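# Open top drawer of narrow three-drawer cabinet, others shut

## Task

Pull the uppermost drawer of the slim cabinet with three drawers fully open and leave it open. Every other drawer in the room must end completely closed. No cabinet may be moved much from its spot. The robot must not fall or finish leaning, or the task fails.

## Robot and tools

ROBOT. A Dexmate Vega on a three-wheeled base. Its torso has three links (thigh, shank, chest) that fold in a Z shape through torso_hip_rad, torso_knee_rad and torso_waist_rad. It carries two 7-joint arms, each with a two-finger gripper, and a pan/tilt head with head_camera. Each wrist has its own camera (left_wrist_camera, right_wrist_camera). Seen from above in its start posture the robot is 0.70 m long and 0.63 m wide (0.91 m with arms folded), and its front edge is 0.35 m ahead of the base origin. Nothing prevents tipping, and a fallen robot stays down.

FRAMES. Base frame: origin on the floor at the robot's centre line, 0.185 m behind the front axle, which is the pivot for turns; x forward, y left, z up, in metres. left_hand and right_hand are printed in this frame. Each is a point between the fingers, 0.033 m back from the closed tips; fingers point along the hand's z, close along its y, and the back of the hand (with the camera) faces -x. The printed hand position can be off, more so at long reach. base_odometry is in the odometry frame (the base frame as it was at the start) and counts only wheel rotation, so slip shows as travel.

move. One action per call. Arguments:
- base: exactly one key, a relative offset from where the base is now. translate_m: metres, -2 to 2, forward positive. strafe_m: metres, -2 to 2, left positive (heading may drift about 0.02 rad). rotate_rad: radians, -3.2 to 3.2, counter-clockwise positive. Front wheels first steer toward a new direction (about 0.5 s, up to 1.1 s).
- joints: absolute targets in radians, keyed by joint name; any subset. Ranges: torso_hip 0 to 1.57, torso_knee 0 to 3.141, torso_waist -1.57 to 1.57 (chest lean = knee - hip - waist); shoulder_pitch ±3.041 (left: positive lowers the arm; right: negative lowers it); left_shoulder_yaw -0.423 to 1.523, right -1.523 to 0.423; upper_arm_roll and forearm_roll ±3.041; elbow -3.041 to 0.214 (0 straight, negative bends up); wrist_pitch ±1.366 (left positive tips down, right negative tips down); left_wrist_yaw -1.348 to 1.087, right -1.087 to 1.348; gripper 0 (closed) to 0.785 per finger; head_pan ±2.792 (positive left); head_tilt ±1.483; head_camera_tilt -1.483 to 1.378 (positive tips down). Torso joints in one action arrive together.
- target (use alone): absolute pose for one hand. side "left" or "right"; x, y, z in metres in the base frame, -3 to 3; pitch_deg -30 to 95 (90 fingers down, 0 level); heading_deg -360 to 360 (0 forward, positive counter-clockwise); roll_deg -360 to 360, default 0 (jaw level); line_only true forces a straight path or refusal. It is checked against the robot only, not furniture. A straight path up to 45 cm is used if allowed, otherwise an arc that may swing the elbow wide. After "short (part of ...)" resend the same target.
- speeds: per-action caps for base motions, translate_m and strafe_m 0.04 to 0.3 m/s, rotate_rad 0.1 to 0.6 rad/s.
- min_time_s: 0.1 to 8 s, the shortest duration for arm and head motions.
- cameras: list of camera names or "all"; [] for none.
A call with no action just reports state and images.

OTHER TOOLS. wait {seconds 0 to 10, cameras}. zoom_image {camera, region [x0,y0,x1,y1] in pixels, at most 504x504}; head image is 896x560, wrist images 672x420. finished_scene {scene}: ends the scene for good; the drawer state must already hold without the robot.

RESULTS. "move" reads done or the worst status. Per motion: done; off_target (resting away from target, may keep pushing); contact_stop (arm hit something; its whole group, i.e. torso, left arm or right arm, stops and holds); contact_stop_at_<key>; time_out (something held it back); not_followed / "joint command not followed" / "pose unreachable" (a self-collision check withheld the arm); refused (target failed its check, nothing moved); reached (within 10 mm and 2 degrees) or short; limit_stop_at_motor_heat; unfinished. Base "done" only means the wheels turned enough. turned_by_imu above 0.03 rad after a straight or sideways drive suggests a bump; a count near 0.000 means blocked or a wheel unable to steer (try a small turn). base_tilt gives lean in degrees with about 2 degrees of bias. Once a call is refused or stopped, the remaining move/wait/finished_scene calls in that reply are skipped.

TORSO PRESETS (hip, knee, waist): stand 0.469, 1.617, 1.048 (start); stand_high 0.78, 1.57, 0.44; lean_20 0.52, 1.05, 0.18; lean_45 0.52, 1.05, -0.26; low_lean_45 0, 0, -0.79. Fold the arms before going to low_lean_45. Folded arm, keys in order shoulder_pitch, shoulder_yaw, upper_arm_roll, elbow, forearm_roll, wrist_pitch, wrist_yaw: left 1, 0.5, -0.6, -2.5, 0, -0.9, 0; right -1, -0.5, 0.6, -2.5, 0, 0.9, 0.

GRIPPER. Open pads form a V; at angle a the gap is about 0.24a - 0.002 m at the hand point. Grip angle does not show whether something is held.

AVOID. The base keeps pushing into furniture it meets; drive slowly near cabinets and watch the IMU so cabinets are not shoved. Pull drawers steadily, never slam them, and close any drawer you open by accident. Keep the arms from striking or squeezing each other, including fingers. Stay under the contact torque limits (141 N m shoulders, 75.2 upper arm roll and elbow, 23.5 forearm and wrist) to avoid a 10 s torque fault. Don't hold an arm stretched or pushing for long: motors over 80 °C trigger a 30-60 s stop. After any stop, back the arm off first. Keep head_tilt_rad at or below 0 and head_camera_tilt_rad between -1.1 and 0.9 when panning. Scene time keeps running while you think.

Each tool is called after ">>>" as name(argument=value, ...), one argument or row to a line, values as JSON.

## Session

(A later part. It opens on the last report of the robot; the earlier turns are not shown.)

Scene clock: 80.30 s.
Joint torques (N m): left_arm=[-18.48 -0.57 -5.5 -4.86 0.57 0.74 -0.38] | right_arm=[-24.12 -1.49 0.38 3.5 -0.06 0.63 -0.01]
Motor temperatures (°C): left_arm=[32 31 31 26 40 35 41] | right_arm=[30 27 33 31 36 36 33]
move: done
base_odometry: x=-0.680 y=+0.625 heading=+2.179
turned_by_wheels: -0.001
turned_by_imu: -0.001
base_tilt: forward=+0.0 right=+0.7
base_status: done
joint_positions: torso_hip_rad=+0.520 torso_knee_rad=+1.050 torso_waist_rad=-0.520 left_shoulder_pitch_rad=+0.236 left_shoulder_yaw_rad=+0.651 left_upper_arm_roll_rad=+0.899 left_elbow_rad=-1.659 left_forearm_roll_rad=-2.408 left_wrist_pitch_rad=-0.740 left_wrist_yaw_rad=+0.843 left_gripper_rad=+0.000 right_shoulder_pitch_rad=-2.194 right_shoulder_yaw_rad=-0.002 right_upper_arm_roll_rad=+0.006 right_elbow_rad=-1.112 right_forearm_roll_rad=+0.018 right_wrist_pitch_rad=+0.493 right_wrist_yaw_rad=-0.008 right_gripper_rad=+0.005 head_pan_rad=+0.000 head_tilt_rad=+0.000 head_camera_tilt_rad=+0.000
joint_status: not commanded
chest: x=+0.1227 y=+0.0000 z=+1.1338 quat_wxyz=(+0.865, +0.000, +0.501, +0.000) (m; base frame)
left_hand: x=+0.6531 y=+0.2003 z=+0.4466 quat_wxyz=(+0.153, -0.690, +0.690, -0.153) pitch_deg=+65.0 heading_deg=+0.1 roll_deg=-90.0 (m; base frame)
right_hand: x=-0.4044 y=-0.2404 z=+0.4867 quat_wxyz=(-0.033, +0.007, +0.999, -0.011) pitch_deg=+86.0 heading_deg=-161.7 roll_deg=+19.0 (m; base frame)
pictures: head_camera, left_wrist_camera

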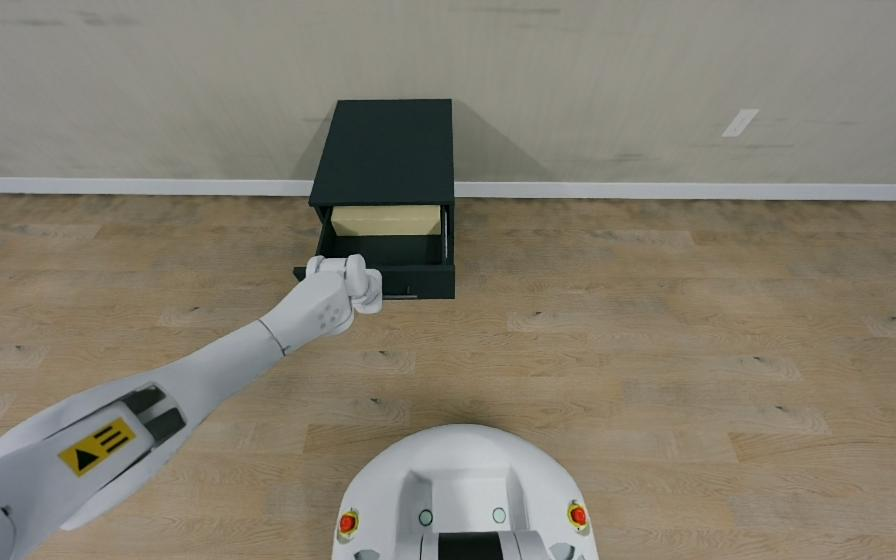

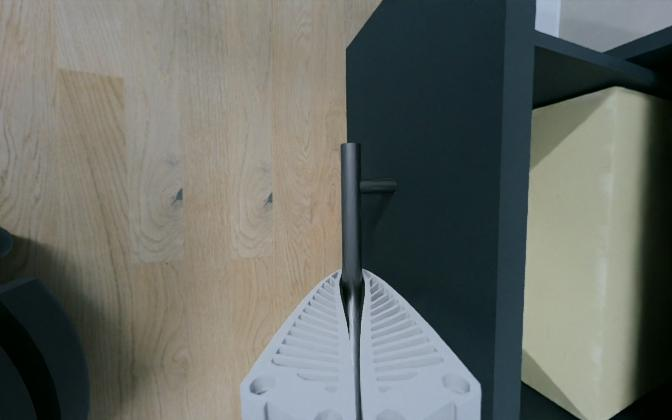

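>>> move(
  base={"translate_m": -0.1},
  speeds={"translate_m": 0.06},
  cameras=["head_camera", "left_wrist_camera"],
)

Scene clock: 82.83 s.
Joint torques (N m): left_arm=[-20.24 -1.76 -4.99 -6.2 0.12 0.88 -0.17] | right_arm=[-23.28 -0.57 0.89 4.27 0.07 -0.8 -0.08]
Motor temperatures (°C): left_arm=[32 31 31 26 40 35 41] | right_arm=[30 27 33 31 36 36 33]
move: done
base_odometry: x=-0.623 y=+0.542 heading=+2.178
turned_by_wheels: -0.001
turned_by_imu: -0.002
base_tilt: forward=+0.0 right=+0.7
base_status: done
joint_positions: torso_hip_rad=+0.520 torso_knee_rad=+1.050 torso_waist_rad=-0.520 left_shoulder_pitch_rad=+0.236 left_shoulder_yaw_rad=+0.651 left_upper_arm_roll_rad=+0.899 left_elbow_rad=-1.659 left_forearm_roll_rad=-2.408 left_wrist_pitch_rad=-0.740 left_wrist_yaw_rad=+0.843 left_gripper_rad=+0.000 right_shoulder_pitch_rad=-2.194 right_shoulder_yaw_rad=-0.002 right_upper_arm_roll_rad=+0.006 right_elbow_rad=-1.112 right_forearm_roll_rad=+0.018 right_wrist_pitch_rad=+0.493 right_wrist_yaw_rad=-0.008 right_gripper_rad=+0.005 head_pan_rad=+0.000 head_tilt_rad=+0.000 head_camera_tilt_rad=+0.000
joint_status: not commanded
chest: x=+0.1228 y=+0.0000 z=+1.1338 quat_wxyz=(+0.865, +0.000, +0.501, +0.000) (m; base frame)
left_hand: x=+0.6531 y=+0.2005 z=+0.4466 quat_wxyz=(+0.153, -0.691, +0.690, -0.153) pitch_deg=+65.0 heading_deg=+0.1 roll_deg=-89.9 (m; base frame)
right_hand: x=-0.4044 y=-0.2404 z=+0.4867 quat_wxyz=(-0.033, +0.007, +0.999, -0.011) pitch_deg=+85.9 heading_deg=-161.7 roll_deg=+19.0 (m; base frame)
pictures: head_camera, left_wrist_camera

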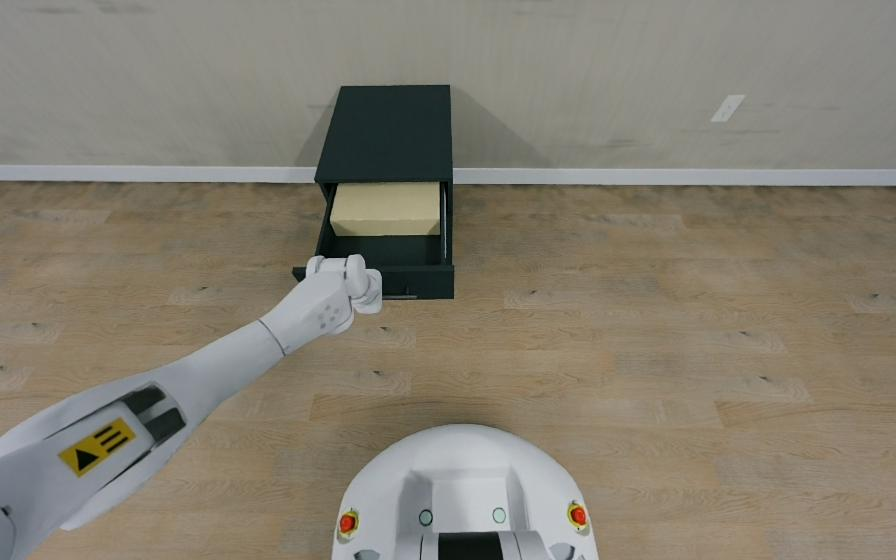

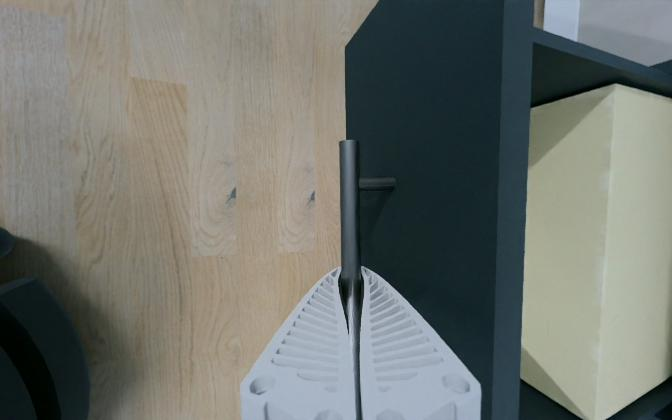

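>>> move(
  base={"translate_m": -0.05},
  speeds={"translate_m": 0.04},
  cameras=["head_camera", "left_wrist_camera"],
)

Scene clock: 85.23 s.
Joint torques (N m): left_arm=[-13.27 -0.96 -5.8 -6.74 -2.27 1.43 1.82] | right_arm=[-22.76 -0.93 0.31 4.31 0.07 0.46 -0.1]
Motor temperatures (°C): left_arm=[32 31 31 26 40 35 41] | right_arm=[30 27 33 31 36 36 33]
move: done
base_odometry: x=-0.595 y=+0.501 heading=+2.176
turned_by_wheels: -0.001
turned_by_imu: -0.001
base_tilt: forward=+0.0 right=+0.8
base_status: done
joint_positions: torso_hip_rad=+0.520 torso_knee_rad=+1.050 torso_waist_rad=-0.520 left_shoulder_pitch_rad=+0.236 left_shoulder_yaw_rad=+0.651 left_upper_arm_roll_rad=+0.899 left_elbow_rad=-1.659 left_forearm_roll_rad=-2.407 left_wrist_pitch_rad=-0.740 left_wrist_yaw_rad=+0.842 left_gripper_rad=+0.000 right_shoulder_pitch_rad=-2.194 right_shoulder_yaw_rad=-0.002 right_upper_arm_roll_rad=+0.006 right_elbow_rad=-1.112 right_forearm_roll_rad=+0.018 right_wrist_pitch_rad=+0.493 right_wrist_yaw_rad=-0.008 right_gripper_rad=+0.005 head_pan_rad=+0.000 head_tilt_rad=+0.000 head_camera_tilt_rad=+0.000
joint_status: not commanded
chest: x=+0.1228 y=+0.0000 z=+1.1338 quat_wxyz=(+0.865, +0.000, +0.501, +0.000) (m; base frame)
left_hand: x=+0.6536 y=+0.2005 z=+0.4468 quat_wxyz=(+0.154, -0.690, +0.690, -0.153) pitch_deg=+64.9 heading_deg=+0.1 roll_deg=-89.9 (m; base frame)
right_hand: x=-0.4044 y=-0.2404 z=+0.4867 quat_wxyz=(-0.034, +0.007, +0.999, -0.011) pitch_deg=+85.9 heading_deg=-161.7 roll_deg=+19.0 (m; base frame)
pictures: head_camera, left_wrist_camera

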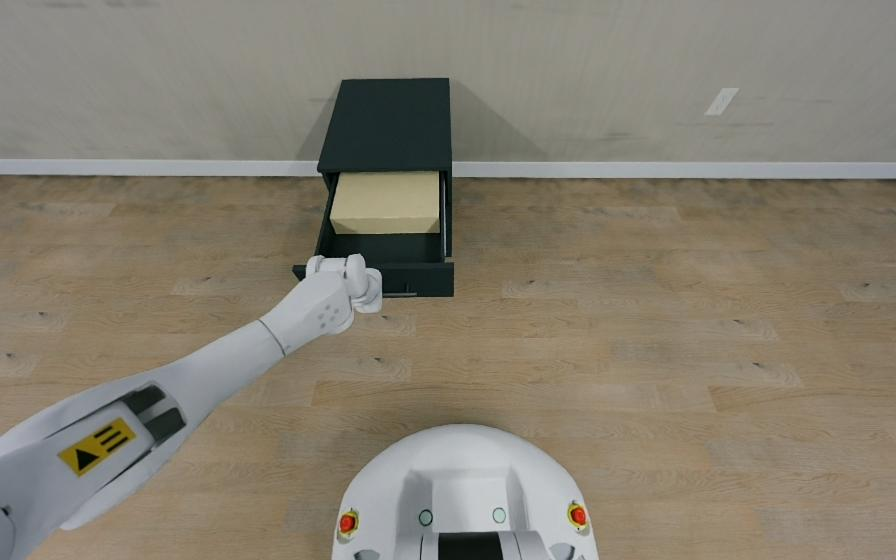

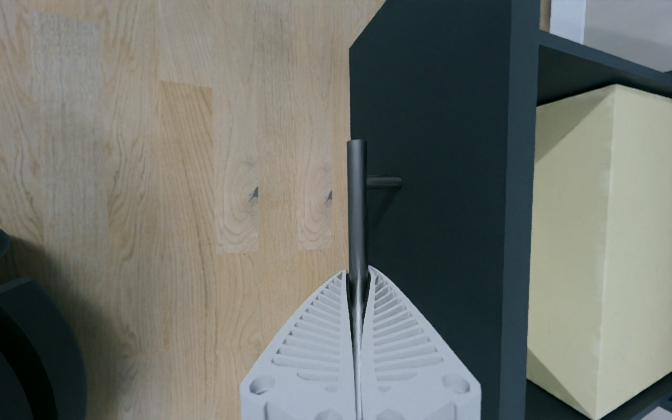

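>>> move(
  base={"translate_m": -0.015},
  speeds={"translate_m": 0.04},
  cameras=["head_camera", "left_wrist_camera"],
)

Scene clock: 86.70 s.
Joint torques (N m): left_arm=[-0.1 -1.92 0.51 -1.65 -5.38 0.29 4.99] | right_arm=[-23.02 -0.98 0.1 4.41 0.04 0.35 -0.15]
Motor temperatures (°C): left_arm=[32 31 31 26 40 35 41] | right_arm=[30 27 33 31 36 36 33]
move: done
base_odometry: x=-0.587 y=+0.489 heading=+2.175
turned_by_wheels: -0.001
turned_by_imu: -0.001
base_tilt: forward=+0.0 right=+0.8
base_status: done
joint_positions: torso_hip_rad=+0.520 torso_knee_rad=+1.050 torso_waist_rad=-0.520 left_shoulder_pitch_rad=+0.236 left_shoulder_yaw_rad=+0.651 left_upper_arm_roll_rad=+0.899 left_elbow_rad=-1.660 left_forearm_roll_rad=-2.406 left_wrist_pitch_rad=-0.740 left_wrist_yaw_rad=+0.841 left_gripper_rad=+0.000 right_shoulder_pitch_rad=-2.194 right_shoulder_yaw_rad=-0.002 right_upper_arm_roll_rad=+0.006 right_elbow_rad=-1.112 right_forearm_roll_rad=+0.018 right_wrist_pitch_rad=+0.493 right_wrist_yaw_rad=-0.008 right_gripper_rad=+0.005 head_pan_rad=+0.000 head_tilt_rad=+0.000 head_camera_tilt_rad=+0.000
joint_status: not commanded
chest: x=+0.1226 y=+0.0000 z=+1.1339 quat_wxyz=(+0.865, +0.000, +0.501, +0.000) (m; base frame)
left_hand: x=+0.6548 y=+0.2004 z=+0.4479 quat_wxyz=(+0.155, -0.690, +0.690, -0.154) pitch_deg=+64.7 heading_deg=+0.1 roll_deg=-89.9 (m; base frame)
right_hand: x=-0.4043 y=-0.2404 z=+0.4866 quat_wxyz=(-0.033, +0.007, +0.999, -0.011) pitch_deg=+86.0 heading_deg=-161.6 roll_deg=+19.1 (m; base frame)
pictures: head_camera, left_wrist_camera

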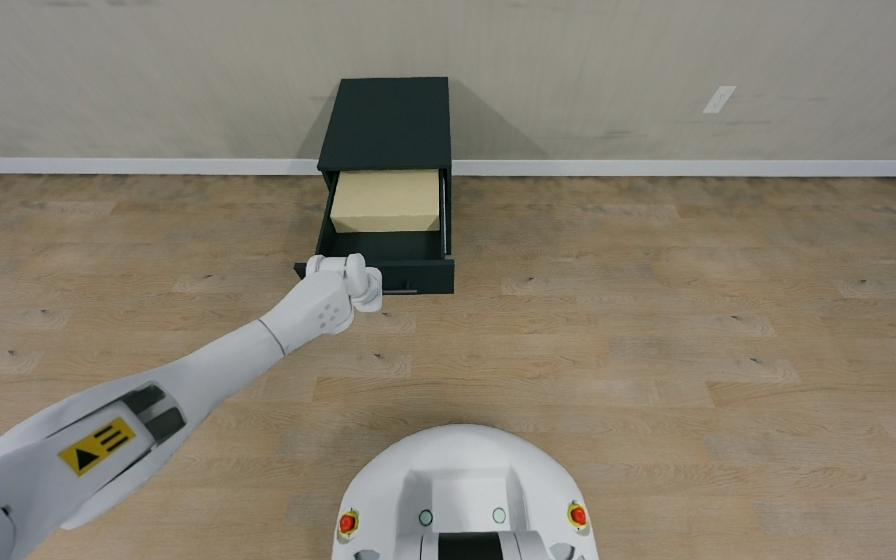

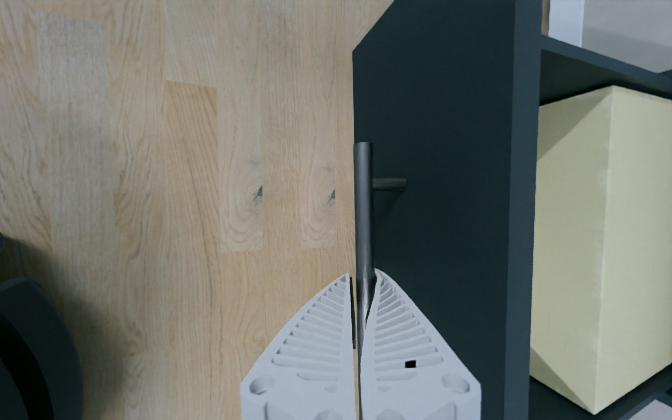

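>>> move(
  base={"translate_m": 0.014},
  speeds={"translate_m": 0.04},
  cameras=["left_wrist_camera"],
)

>>> move(
  joints={"left_gripper_rad": 0.16},
  cameras=["head_camera", "left_wrist_camera"],
)

Scene clock: 88.40 s.
Joint torques (N m): left_arm=[-8.48 -0.87 -4.09 -3.75 -0.13 0.2 0.45] | right_arm=[-21.75 -1.36 0.75 3.55 0.18 0.82 0.17]
Motor temperatures (°C): left_arm=[32 31 31 26 40 35 41] | right_arm=[30 27 33 31 36 36 33]
move: done
base_odometry: x=-0.595 y=+0.500 heading=+2.174
turned_by_wheels: -0.001
turned_by_imu: +0.000
base_tilt: forward=+0.0 right=+0.7
base_status: done
joint_positions: torso_hip_rad=+0.520 torso_knee_rad=+1.050 torso_waist_rad=-0.520 left_shoulder_pitch_rad=+0.236 left_shoulder_yaw_rad=+0.651 left_upper_arm_roll_rad=+0.899 left_elbow_rad=-1.660 left_forearm_roll_rad=-2.408 left_wrist_pitch_rad=-0.740 left_wrist_yaw_rad=+0.843 left_gripper_rad=+0.000 right_shoulder_pitch_rad=-2.194 right_shoulder_yaw_rad=-0.002 right_upper_arm_roll_rad=+0.006 right_elbow_rad=-1.112 right_forearm_roll_rad=+0.018 right_wrist_pitch_rad=+0.493 right_wrist_yaw_rad=-0.008 right_gripper_rad=+0.005 head_pan_rad=+0.000 head_tilt_rad=+0.000 head_camera_tilt_rad=+0.000
joint_status: not commanded
chest: x=+0.1227 y=+0.0000 z=+1.1339 quat_wxyz=(+0.865, +0.000, +0.501, +0.000) (m; base frame)
left_hand: x=+0.6536 y=+0.2002 z=+0.4471 quat_wxyz=(+0.154, -0.690, +0.690, -0.153) pitch_deg=+64.9 heading_deg=+0.0 roll_deg=-90.0 (m; base frame)
right_hand: x=-0.4043 y=-0.2404 z=+0.4867 quat_wxyz=(-0.033, +0.007, +0.999, -0.011) pitch_deg=+86.0 heading_deg=-161.7 roll_deg=+19.1 (m; base frame)
pictures: left_wrist_camera

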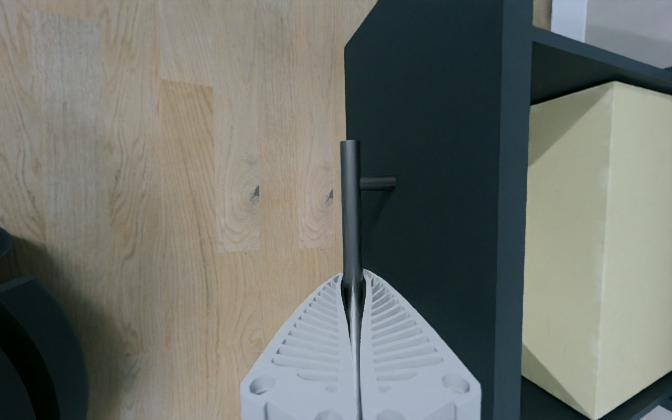

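Scene clock: 89.03 s.
Joint torques (N m): left_arm=[-14.66 -1.42 -6.41 -4.07 1.65 -0.08 -0.64] | right_arm=[-22.97 -2.04 0.35 3.47 0.08 0.48 0.06]
Motor temperatures (°C): left_arm=[32 31 31 26 40 35 41] | right_arm=[30 27 33 31 36 36 33]
move: done
base_odometry: x=-0.595 y=+0.500 heading=+2.174
turned_by_wheels: +0.000
turned_by_imu: +0.000
base_tilt: forward=+0.0 right=+0.7
base_status: not commanded
joint_positions: torso_hip_rad=+0.520 torso_knee_rad=+1.050 torso_waist_rad=-0.520 left_shoulder_pitch_rad=+0.236 left_shoulder_yaw_rad=+0.651 left_upper_arm_roll_rad=+0.899 left_elbow_rad=-1.659 left_forearm_roll_rad=-2.408 left_wrist_pitch_rad=-0.740 left_wrist_yaw_rad=+0.843 left_gripper_rad=+0.160 right_shoulder_pitch_rad=-2.194 right_shoulder_yaw_rad=-0.002 right_upper_arm_roll_rad=+0.006 right_elbow_rad=-1.112 right_forearm_roll_rad=+0.018 right_wrist_pitch_rad=+0.493 right_wrist_yaw_rad=-0.008 right_gripper_rad=+0.005 head_pan_rad=+0.000 head_tilt_rad=+0.000 head_camera_tilt_rad=+0.000
joint_status: all done
chest: x=+0.1227 y=+0.0000 z=+1.1338 quat_wxyz=(+0.865, +0.000, +0.501, +0.000) (m; base frame)
left_hand: x=+0.6531 y=+0.2001 z=+0.4467 quat_wxyz=(+0.153, -0.690, +0.690, -0.153) pitch_deg=+65.0 heading_deg=+0.0 roll_deg=-90.0 (m; base frame)
right_hand: x=-0.4044 y=-0.2404 z=+0.4867 quat_wxyz=(-0.033, +0.007, +0.999, -0.011) pitch_deg=+86.0 heading_deg=-161.7 roll_deg=+19.0 (m; base frame)
pictures: head_camera, left_wrist_camera

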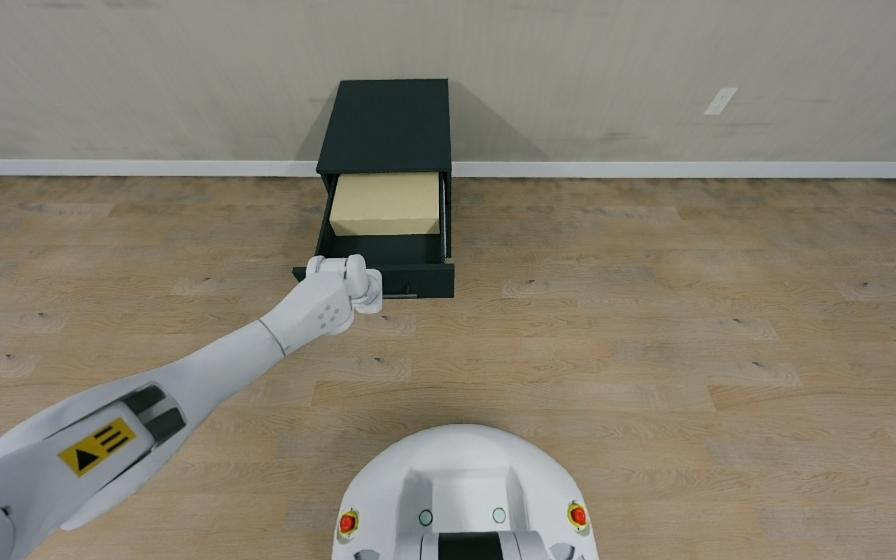

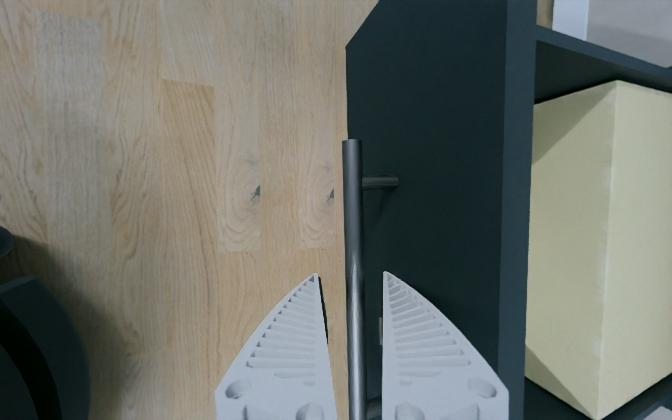

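>>> move(
  base={"translate_m": -0.02},
  speeds={"translate_m": 0.04},
  cameras=["head_camera", "left_wrist_camera"],
)

Scene clock: 90.93 s.
Joint torques (N m): left_arm=[-13.07 0.85 -6.7 -4.19 0.25 0.13 0.4] | right_arm=[-23.1 -1.31 0.24 4.87 0.12 0.82 -0.22]
Motor temperatures (°C): left_arm=[32 31 31 26 40 35 41] | right_arm=[30 27 33 31 36 36 33]
move: done
base_odometry: x=-0.584 y=+0.483 heading=+2.173
turned_by_wheels: -0.001
turned_by_imu: -0.001
base_tilt: forward=+0.0 right=+0.7
base_status: done
joint_positions: torso_hip_rad=+0.520 torso_knee_rad=+1.050 torso_waist_rad=-0.520 left_shoulder_pitch_rad=+0.236 left_shoulder_yaw_rad=+0.651 left_upper_arm_roll_rad=+0.899 left_elbow_rad=-1.659 left_forearm_roll_rad=-2.408 left_wrist_pitch_rad=-0.740 left_wrist_yaw_rad=+0.843 left_gripper_rad=+0.160 right_shoulder_pitch_rad=-2.194 right_shoulder_yaw_rad=-0.002 right_upper_arm_roll_rad=+0.006 right_elbow_rad=-1.112 right_forearm_roll_rad=+0.018 right_wrist_pitch_rad=+0.493 right_wrist_yaw_rad=-0.008 right_gripper_rad=+0.005 head_pan_rad=+0.000 head_tilt_rad=+0.000 head_camera_tilt_rad=+0.000
joint_status: not commanded
chest: x=+0.1228 y=+0.0000 z=+1.1338 quat_wxyz=(+0.865, +0.000, +0.501, +0.000) (m; base frame)
left_hand: x=+0.6533 y=+0.2002 z=+0.4467 quat_wxyz=(+0.153, -0.690, +0.690, -0.153) pitch_deg=+65.0 heading_deg=+0.0 roll_deg=-90.0 (m; base frame)
right_hand: x=-0.4044 y=-0.2404 z=+0.4867 quat_wxyz=(-0.033, +0.007, +0.999, -0.011) pitch_deg=+85.9 heading_deg=-161.7 roll_deg=+19.0 (m; base frame)
pictures: head_camera, left_wrist_camera

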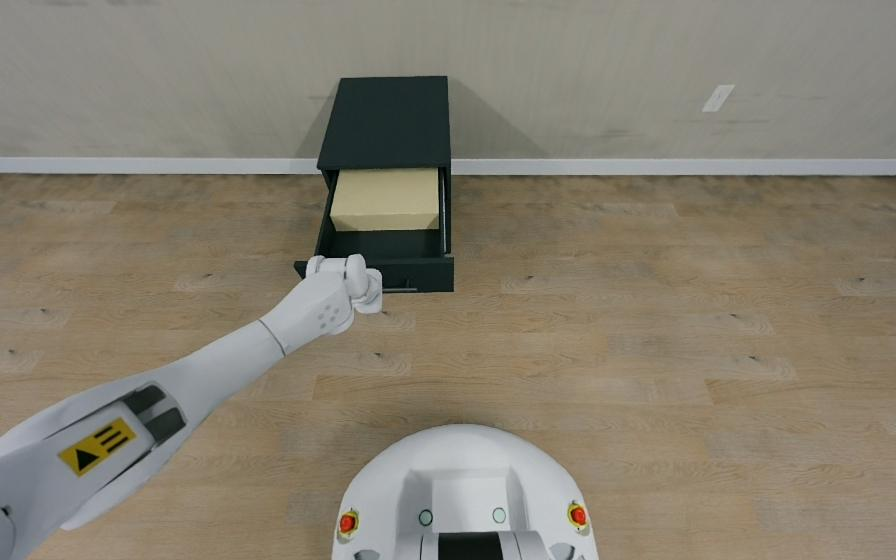

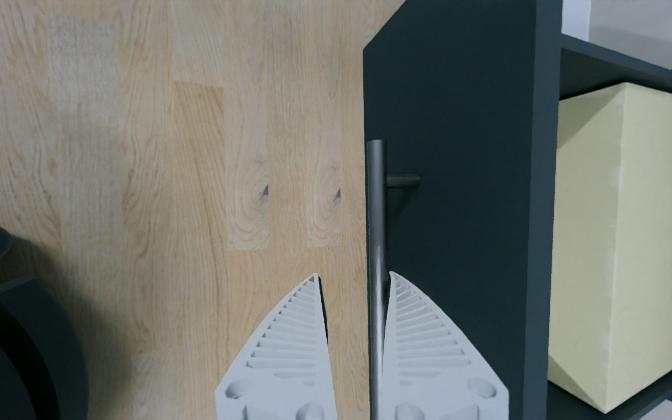

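>>> move(
  base={"translate_m": -0.012},
  speeds={"translate_m": 0.04},
  cameras=["head_camera", "left_wrist_camera"],
)

Scene clock: 92.43 s.
Joint torques (N m): left_arm=[-9.24 -0.24 -4.3 -3.25 -2.38 0.08 2.74] | right_arm=[-22.83 -0.15 0.14 4.05 0.31 -0.04 -0.05]
Motor temperatures (°C): left_arm=[32 31 31 26 40 35 41] | right_arm=[30 27 33 31 36 36 33]
move: done
base_odometry: x=-0.577 y=+0.473 heading=+2.172
turned_by_wheels: -0.001
turned_by_imu: -0.001
base_tilt: forward=+0.1 right=+0.7
base_status: done
joint_positions: torso_hip_rad=+0.520 torso_knee_rad=+1.050 torso_waist_rad=-0.520 left_shoulder_pitch_rad=+0.236 left_shoulder_yaw_rad=+0.651 left_upper_arm_roll_rad=+0.899 left_elbow_rad=-1.660 left_forearm_roll_rad=-2.407 left_wrist_pitch_rad=-0.740 left_wrist_yaw_rad=+0.842 left_gripper_rad=+0.160 right_shoulder_pitch_rad=-2.194 right_shoulder_yaw_rad=-0.002 right_upper_arm_roll_rad=+0.006 right_elbow_rad=-1.112 right_forearm_roll_rad=+0.018 right_wrist_pitch_rad=+0.493 right_wrist_yaw_rad=-0.008 right_gripper_rad=+0.005 head_pan_rad=+0.000 head_tilt_rad=+0.000 head_camera_tilt_rad=+0.000
joint_status: not commanded
chest: x=+0.1227 y=+0.0000 z=+1.1339 quat_wxyz=(+0.865, +0.000, +0.501, +0.000) (m; base frame)
left_hand: x=+0.6539 y=+0.2003 z=+0.4472 quat_wxyz=(+0.154, -0.690, +0.690, -0.154) pitch_deg=+64.9 heading_deg=+0.1 roll_deg=-89.9 (m; base frame)
right_hand: x=-0.4044 y=-0.2404 z=+0.4867 quat_wxyz=(-0.033, +0.007, +0.999, -0.011) pitch_deg=+86.0 heading_deg=-161.7 roll_deg=+19.1 (m; base frame)
pictures: head_camera, left_wrist_camera

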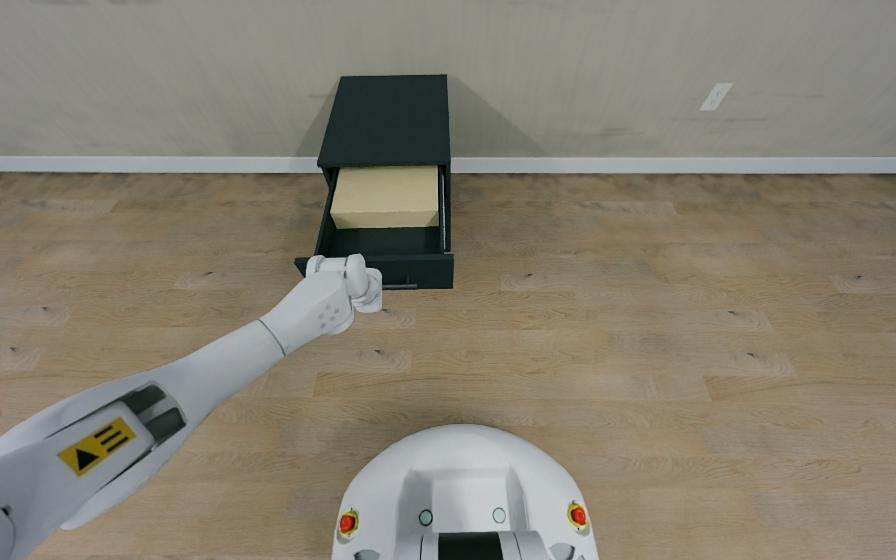

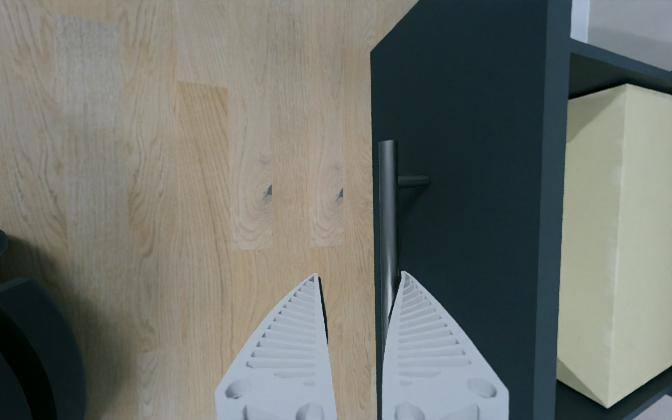

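>>> move(
  base={"translate_m": 0.016},
  speeds={"translate_m": 0.04},
  cameras=["left_wrist_camera"],
)

>>> move(
  target={"side": "left", "x": 0.607, "y": 0.2, "z": 0.546, "pitch_deg": 65, "heading_deg": 0, "roll_deg": -90, "line_only": true},
  cameras=["head_camera", "left_wrist_camera"],
)

Scene clock: 93.87 s.
Joint torques (N m): left_arm=[-11.05 -0.81 -6.06 -4.74 0.91 0.34 0.14] | right_arm=[-22.16 -1.81 0.37 3.33 0.21 -0.34 -0.05]
Motor temperatures (°C): left_arm=[32 31 31 26 40 35 41] | right_arm=[30 27 33 31 36 36 33]
move: done
base_odometry: x=-0.586 y=+0.487 heading=+2.171
turned_by_wheels: -0.001
turned_by_imu: +0.000
base_tilt: forward=+0.0 right=+0.7
base_status: done
joint_positions: torso_hip_rad=+0.520 torso_knee_rad=+1.050 torso_waist_rad=-0.520 left_shoulder_pitch_rad=+0.236 left_shoulder_yaw_rad=+0.651 left_upper_arm_roll_rad=+0.899 left_elbow_rad=-1.659 left_forearm_roll_rad=-2.408 left_wrist_pitch_rad=-0.740 left_wrist_yaw_rad=+0.843 left_gripper_rad=+0.160 right_shoulder_pitch_rad=-2.194 right_shoulder_yaw_rad=-0.002 right_upper_arm_roll_rad=+0.006 right_elbow_rad=-1.112 right_forearm_roll_rad=+0.018 right_wrist_pitch_rad=+0.493 right_wrist_yaw_rad=-0.008 right_gripper_rad=+0.005 head_pan_rad=+0.000 head_tilt_rad=+0.000 head_camera_tilt_rad=+0.000
joint_status: not commanded
chest: x=+0.1228 y=+0.0000 z=+1.1338 quat_wxyz=(+0.865, +0.000, +0.501, +0.000) (m; base frame)
left_hand: x=+0.6533 y=+0.2001 z=+0.4468 quat_wxyz=(+0.153, -0.690, +0.690, -0.153) pitch_deg=+65.0 heading_deg=+0.0 roll_deg=-90.0 (m; base frame)
right_hand: x=-0.4044 y=-0.2404 z=+0.4867 quat_wxyz=(-0.033, +0.007, +0.999, -0.011) pitch_deg=+86.0 heading_deg=-161.7 roll_deg=+19.0 (m; base frame)
pictures: left_wrist_camera

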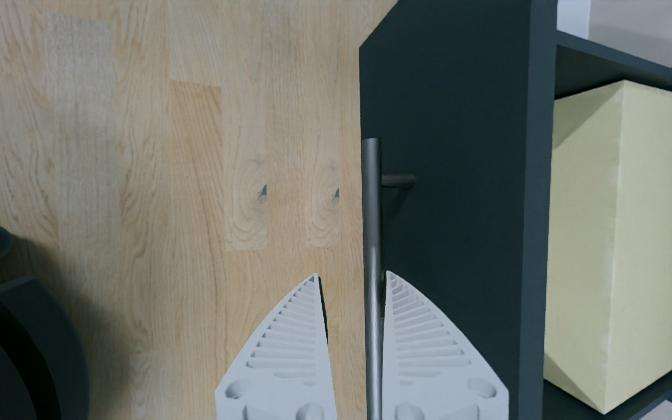

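Scene clock: 97.00 s.
Joint torques (N m): left_arm=[-21.11 4.76 -6.85 -6.41 2.47 0.27 -0.52] | right_arm=[-22.55 -2.4 0.13 3.23 0.09 0.26 -0.19]
Motor temperatures (°C): left_arm=[32 31 31 26 40 35 41] | right_arm=[30 27 33 31 36 36 33]
move: done
base_odometry: x=-0.586 y=+0.487 heading=+2.171
turned_by_wheels: +0.000
turned_by_imu: +0.000
base_tilt: forward=+0.1 right=+0.8
base_status: not commanded
joint_positions: torso_hip_rad=+0.520 torso_knee_rad=+1.050 torso_waist_rad=-0.520 left_shoulder_pitch_rad=+0.252 left_shoulder_yaw_rad=+0.875 left_upper_arm_roll_rad=+0.914 left_elbow_rad=-2.136 left_forearm_roll_rad=-2.336 left_wrist_pitch_rad=-0.997 left_wrist_yaw_rad=+1.085 left_gripper_rad=+0.160 right_shoulder_pitch_rad=-2.194 right_shoulder_yaw_rad=-0.002 right_upper_arm_roll_rad=+0.006 right_elbow_rad=-1.112 right_forearm_roll_rad=+0.018 right_wrist_pitch_rad=+0.493 right_wrist_yaw_rad=-0.008 right_gripper_rad=+0.005 head_pan_rad=+0.000 head_tilt_rad=+0.000 head_camera_tilt_rad=+0.000
joint_status: not commanded
chest: x=+0.1228 y=+0.0000 z=+1.1338 quat_wxyz=(+0.865, +0.000, +0.501, +0.000) (m; base frame)
left_hand: x=+0.6075 y=+0.2000 z=+0.5452 quat_wxyz=(+0.153, -0.690, +0.690, -0.153) pitch_deg=+65.0 heading_deg=+0.0 roll_deg=+90.0 (m; base frame)
left_hand_status: reached (straight line, planned for 1.8 s): 1 mm and 0.0 deg off.
right_hand: x=-0.4044 y=-0.2404 z=+0.4867 quat_wxyz=(-0.033, +0.007, +0.999, -0.011) pitch_deg=+85.9 heading_deg=-161.7 roll_deg=+19.0 (m; base frame)
pictures: head_camera, left_wrist_camera

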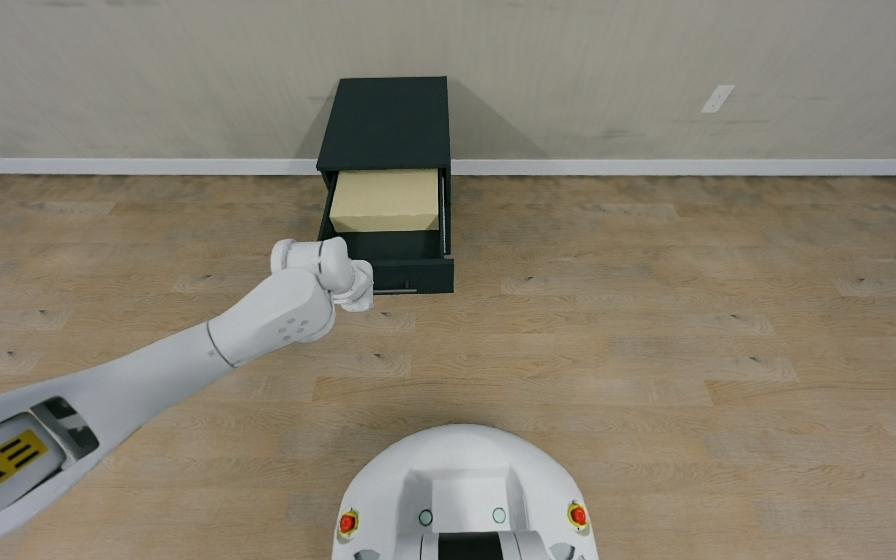

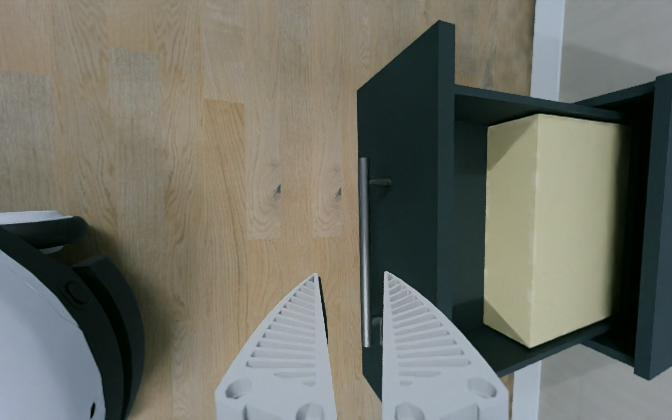

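>>> move(
  base={"translate_m": -0.35},
  cameras=[],
)

>>> move(
  joints={"torso_hip_rad": 0.469, "torso_knee_rad": 1.617, "torso_waist_rad": 1.048, "head_camera_tilt_rad": 0.5, "head_pan_rad": 0},
  cameras=["head_camera", "left_wrist_camera"],
)

Scene clock: 100.20 s.
Joint torques (N m): left_arm=[-21.5 6.08 -6.96 -5.45 2.09 -0.04 -0.46] | right_arm=[-23.78 -1.22 0.19 3.62 0.09 -0.01 0.06]
Motor temperatures (°C): left_arm=[32 31 31 26 40 35 41] | right_arm=[30 27 33 31 36 36 33]
move: done
base_odometry: x=-0.389 y=+0.197 heading=+2.170
turned_by_wheels: -0.001
turned_by_imu: -0.001
base_tilt: forward=+0.0 right=+0.8
base_status: done
joint_positions: torso_hip_rad=+0.520 torso_knee_rad=+1.050 torso_waist_rad=-0.520 left_shoulder_pitch_rad=+0.251 left_shoulder_yaw_rad=+0.876 left_upper_arm_roll_rad=+0.915 left_elbow_rad=-2.139 left_forearm_roll_rad=-2.336 left_wrist_pitch_rad=-0.999 left_wrist_yaw_rad=+1.087 left_gripper_rad=+0.160 right_shoulder_pitch_rad=-2.194 right_shoulder_yaw_rad=-0.002 right_upper_arm_roll_rad=+0.006 right_elbow_rad=-1.112 right_forearm_roll_rad=+0.018 right_wrist_pitch_rad=+0.493 right_wrist_yaw_rad=-0.008 right_gripper_rad=+0.005 head_pan_rad=+0.000 head_tilt_rad=+0.000 head_camera_tilt_rad=+0.000
joint_status: not commanded
chest: x=+0.1228 y=+0.0000 z=+1.1338 quat_wxyz=(+0.865, +0.000, +0.501, +0.000) (m; base frame)
left_hand: x=+0.6069 y=+0.2000 z=+0.5459 quat_wxyz=(+0.153, -0.690, +0.690, -0.153) pitch_deg=+65.0 heading_deg=+0.0 roll_deg=+90.0 (m; base frame)
right_hand: x=-0.4044 y=-0.2404 z=+0.4867 quat_wxyz=(-0.033, +0.007, +0.999, -0.011) pitch_deg=+85.9 heading_deg=-161.7 roll_deg=+19.0 (m; base frame)
pictures: none
No camera images: "cameras" was empty.

Scene clock: 107.30 s.
Joint torques (N m): left_arm=[-28.88 3.17 -10.43 -1.16 2.35 -0.09 -1.03] | right_arm=[-3.49 -0.71 0.5 -2.34 0.14 1.87 0.24]
Motor temperatures (°C): left_arm=[32 31 31 26 40 35 41] | right_arm=[30 27 33 31 36 36 33]
move: done
base_odometry: x=-0.389 y=+0.197 heading=+2.170
turned_by_wheels: +0.000
turned_by_imu: +0.000
base_tilt: forward=+0.1 right=+0.8
base_status: not commanded
joint_positions: torso_hip_rad=+0.469 torso_knee_rad=+1.617 torso_waist_rad=+1.048 left_shoulder_pitch_rad=+0.251 left_shoulder_yaw_rad=+0.876 left_upper_arm_roll_rad=+0.915 left_elbow_rad=-2.139 left_forearm_roll_rad=-2.336 left_wrist_pitch_rad=-0.999 left_wrist_yaw_rad=+1.087 left_gripper_rad=+0.160 right_shoulder_pitch_rad=-2.194 right_shoulder_yaw_rad=-0.002 right_upper_arm_roll_rad=+0.006 right_elbow_rad=-1.112 right_forearm_roll_rad=+0.018 right_wrist_pitch_rad=+0.493 right_wrist_yaw_rad=-0.008 right_gripper_rad=+0.005 head_pan_rad=+0.000 head_tilt_rad=+0.000 head_camera_tilt_rad=+0.500
joint_status: all done
chest: x=-0.0112 y=+0.0000 z=+1.4155 quat_wxyz=(+0.999, +0.000, +0.050, +0.000) (m; base frame)
left_hand: x=+0.7487 y=+0.1999 z=+1.4672 quat_wxyz=(+0.452, -0.544, +0.544, -0.452) pitch_deg=+10.6 heading_deg=+0.0 roll_deg=+90.0 (m; base frame)
right_hand: x=+0.2084 y=-0.2404 z=+0.6102 quat_wxyz=(+0.427, +0.011, +0.904, -0.007) pitch_deg=+39.4 heading_deg=-1.6 roll_deg=-0.3 back=up (m; base frame)
pictures: head_camera, left_wrist_camera

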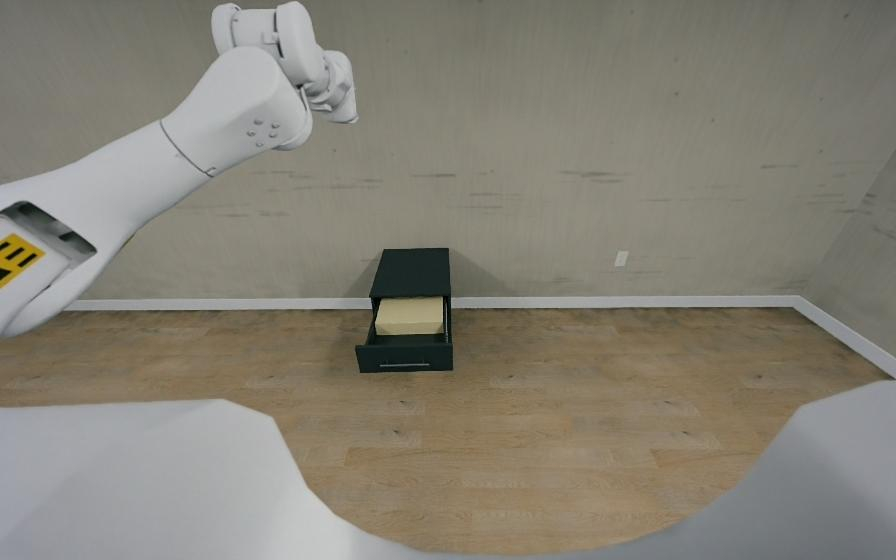

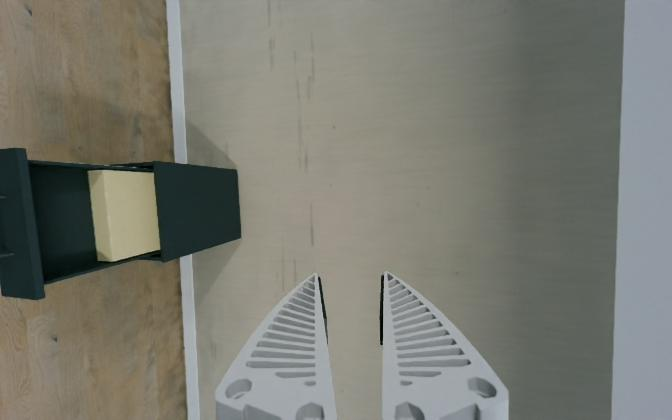

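>>> move(
  joints={"head_pan_rad": 1.9, "head_camera_tilt_rad": 0.3},
  cameras=["head_camera"],
)

>>> move(
  joints={"head_pan_rad": -2.7, "head_camera_tilt_rad": 0.3},
  cameras=["head_camera"],
)

Scene clock: 109.70 s.
Joint torques (N m): left_arm=[-30.4 3.38 -10.51 -1.68 2.44 -0.16 -0.88] | right_arm=[-4.26 -0.17 0.37 -1.89 0.09 1.93 -0.05]
Motor temperatures (°C): left_arm=[32 31 31 26 40 35 41] | right_arm=[30 27 33 31 36 36 33]
move: done
base_odometry: x=-0.389 y=+0.197 heading=+2.170
turned_by_wheels: +0.000
turned_by_imu: +0.000
base_tilt: forward=+0.0 right=+0.8
base_status: not commanded
joint_positions: torso_hip_rad=+0.469 torso_knee_rad=+1.617 torso_waist_rad=+1.048 left_shoulder_pitch_rad=+0.251 left_shoulder_yaw_rad=+0.876 left_upper_arm_roll_rad=+0.915 left_elbow_rad=-2.139 left_forearm_roll_rad=-2.336 left_wrist_pitch_rad=-0.999 left_wrist_yaw_rad=+1.087 left_gripper_rad=+0.160 right_shoulder_pitch_rad=-2.194 right_shoulder_yaw_rad=-0.002 right_upper_arm_roll_rad=+0.006 right_elbow_rad=-1.112 right_forearm_roll_rad=+0.018 right_wrist_pitch_rad=+0.493 right_wrist_yaw_rad=-0.008 right_gripper_rad=+0.005 head_pan_rad=+1.900 head_tilt_rad=+0.000 head_camera_tilt_rad=+0.300
joint_status: all done
chest: x=-0.0112 y=+0.0000 z=+1.4155 quat_wxyz=(+0.999, +0.000, +0.050, +0.000) (m; base frame)
left_hand: x=+0.7487 y=+0.1999 z=+1.4672 quat_wxyz=(+0.452, -0.544, +0.544, -0.452) pitch_deg=+10.6 heading_deg=+0.0 roll_deg=+90.0 (m; base frame)
right_hand: x=+0.2084 y=-0.2404 z=+0.6102 quat_wxyz=(+0.427, +0.011, +0.904, -0.007) pitch_deg=+39.4 heading_deg=-1.6 roll_deg=-0.3 back=up (m; base frame)
pictures: head_camera

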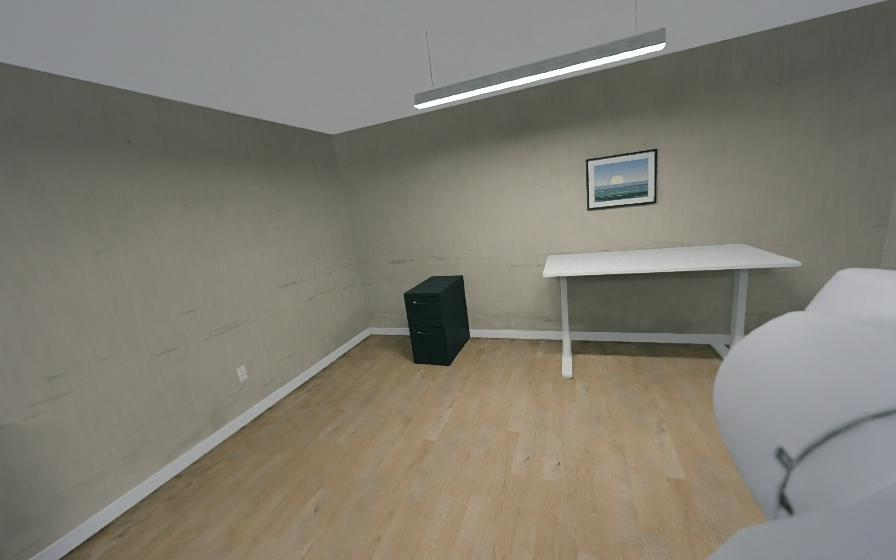

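Scene clock: 113.43 s.
Joint torques (N m): left_arm=[-29.8 2.48 -9.78 -1.62 2.51 0.09 -1.11] | right_arm=[-3.22 -0.71 0.74 -2.2 0.09 1.83 -0.16]
Motor temperatures (°C): left_arm=[32 31 31 26 40 35 41] | right_arm=[30 27 33 31 36 36 33]
move: done
base_odometry: x=-0.389 y=+0.197 heading=+2.170
turned_by_wheels: +0.000
turned_by_imu: +0.000
base_tilt: forward=+0.1 right=+0.7
base_status: not commanded
joint_positions: torso_hip_rad=+0.469 torso_knee_rad=+1.617 torso_waist_rad=+1.048 left_shoulder_pitch_rad=+0.251 left_shoulder_yaw_rad=+0.876 left_upper_arm_roll_rad=+0.915 left_elbow_rad=-2.139 left_forearm_roll_rad=-2.336 left_wrist_pitch_rad=-0.999 left_wrist_yaw_rad=+1.087 left_gripper_rad=+0.160 right_shoulder_pitch_rad=-2.194 right_shoulder_yaw_rad=-0.002 right_upper_arm_roll_rad=+0.006 right_elbow_rad=-1.112 right_forearm_roll_rad=+0.018 right_wrist_pitch_rad=+0.493 right_wrist_yaw_rad=-0.008 right_gripper_rad=+0.005 head_pan_rad=-2.700 head_tilt_rad=+0.000 head_camera_tilt_rad=+0.300
joint_status: all done
chest: x=-0.0112 y=+0.0000 z=+1.4155 quat_wxyz=(+0.999, +0.000, +0.050, +0.000) (m; base frame)
left_hand: x=+0.7487 y=+0.1999 z=+1.4672 quat_wxyz=(+0.452, -0.544, +0.544, -0.452) pitch_deg=+10.6 heading_deg=+0.0 roll_deg=+90.0 (m; base frame)
right_hand: x=+0.2085 y=-0.2404 z=+0.6102 quat_wxyz=(+0.427, +0.011, +0.904, -0.007) pitch_deg=+39.4 heading_deg=-1.6 roll_deg=-0.3 back=up (m; base frame)
pictures: head_camera

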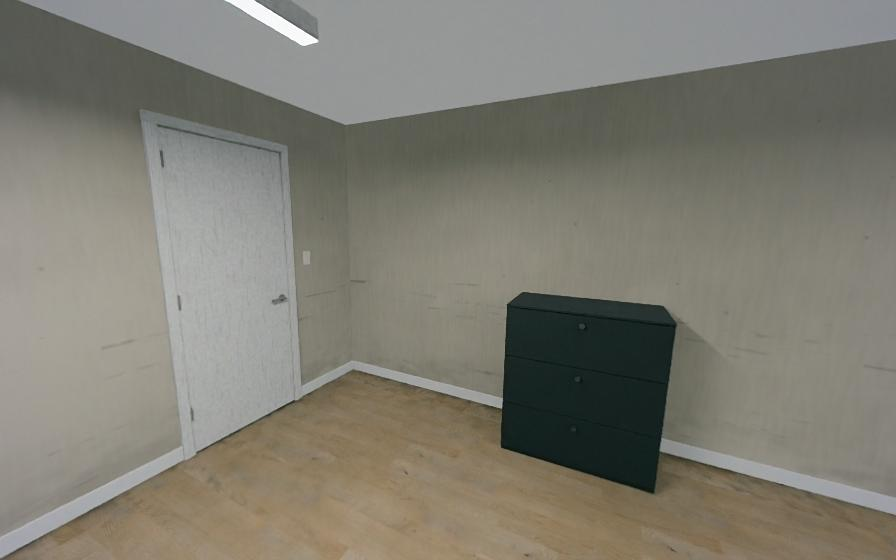

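>>> move(
  base={"rotate_rad": -3.137},
  joints={"head_pan_rad": 0, "head_camera_tilt_rad": 0.4},
  cameras=["head_camera"],
)

Scene clock: 121.40 s.
Joint torques (N m): left_arm=[-31.58 3.04 -11.08 -0.88 2.61 0.78 -1.37] | right_arm=[-3.01 -0.52 0.19 -1.99 0.16 2.24 -0.26]
Motor temperatures (°C): left_arm=[32 31 31 26 40 35 41] | right_arm=[30 27 33 31 36 37 33]
move: done
base_odometry: x=-0.391 y=+0.200 heading=-0.976
turned_by_wheels: -3.146
turned_by_imu: -3.130
base_tilt: forward=+0.0 right=+0.7
base_status: done
joint_positions: torso_hip_rad=+0.469 torso_knee_rad=+1.617 torso_waist_rad=+1.048 left_shoulder_pitch_rad=+0.251 left_shoulder_yaw_rad=+0.876 left_upper_arm_roll_rad=+0.915 left_elbow_rad=-2.139 left_forearm_roll_rad=-2.336 left_wrist_pitch_rad=-0.999 left_wrist_yaw_rad=+1.087 left_gripper_rad=+0.160 right_shoulder_pitch_rad=-2.194 right_shoulder_yaw_rad=-0.002 right_upper_arm_roll_rad=+0.006 right_elbow_rad=-1.112 right_forearm_roll_rad=+0.018 right_wrist_pitch_rad=+0.493 right_wrist_yaw_rad=-0.008 right_gripper_rad=+0.005 head_pan_rad=+0.000 head_tilt_rad=+0.000 head_camera_tilt_rad=+0.400
joint_status: all done
chest: x=-0.0112 y=+0.0000 z=+1.4155 quat_wxyz=(+0.999, +0.000, +0.050, +0.000) (m; base frame)
left_hand: x=+0.7487 y=+0.2000 z=+1.4672 quat_wxyz=(+0.452, -0.544, +0.544, -0.452) pitch_deg=+10.6 heading_deg=+0.0 roll_deg=+90.0 (m; base frame)
right_hand: x=+0.2084 y=-0.2404 z=+0.6102 quat_wxyz=(+0.427, +0.011, +0.904, -0.007) pitch_deg=+39.4 heading_deg=-1.6 roll_deg=-0.3 back=up (m; base frame)
pictures: head_camera

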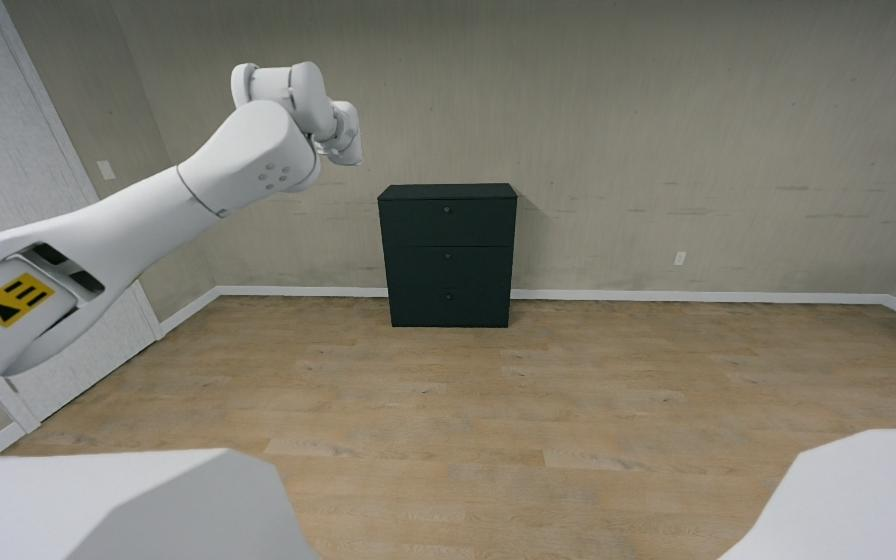

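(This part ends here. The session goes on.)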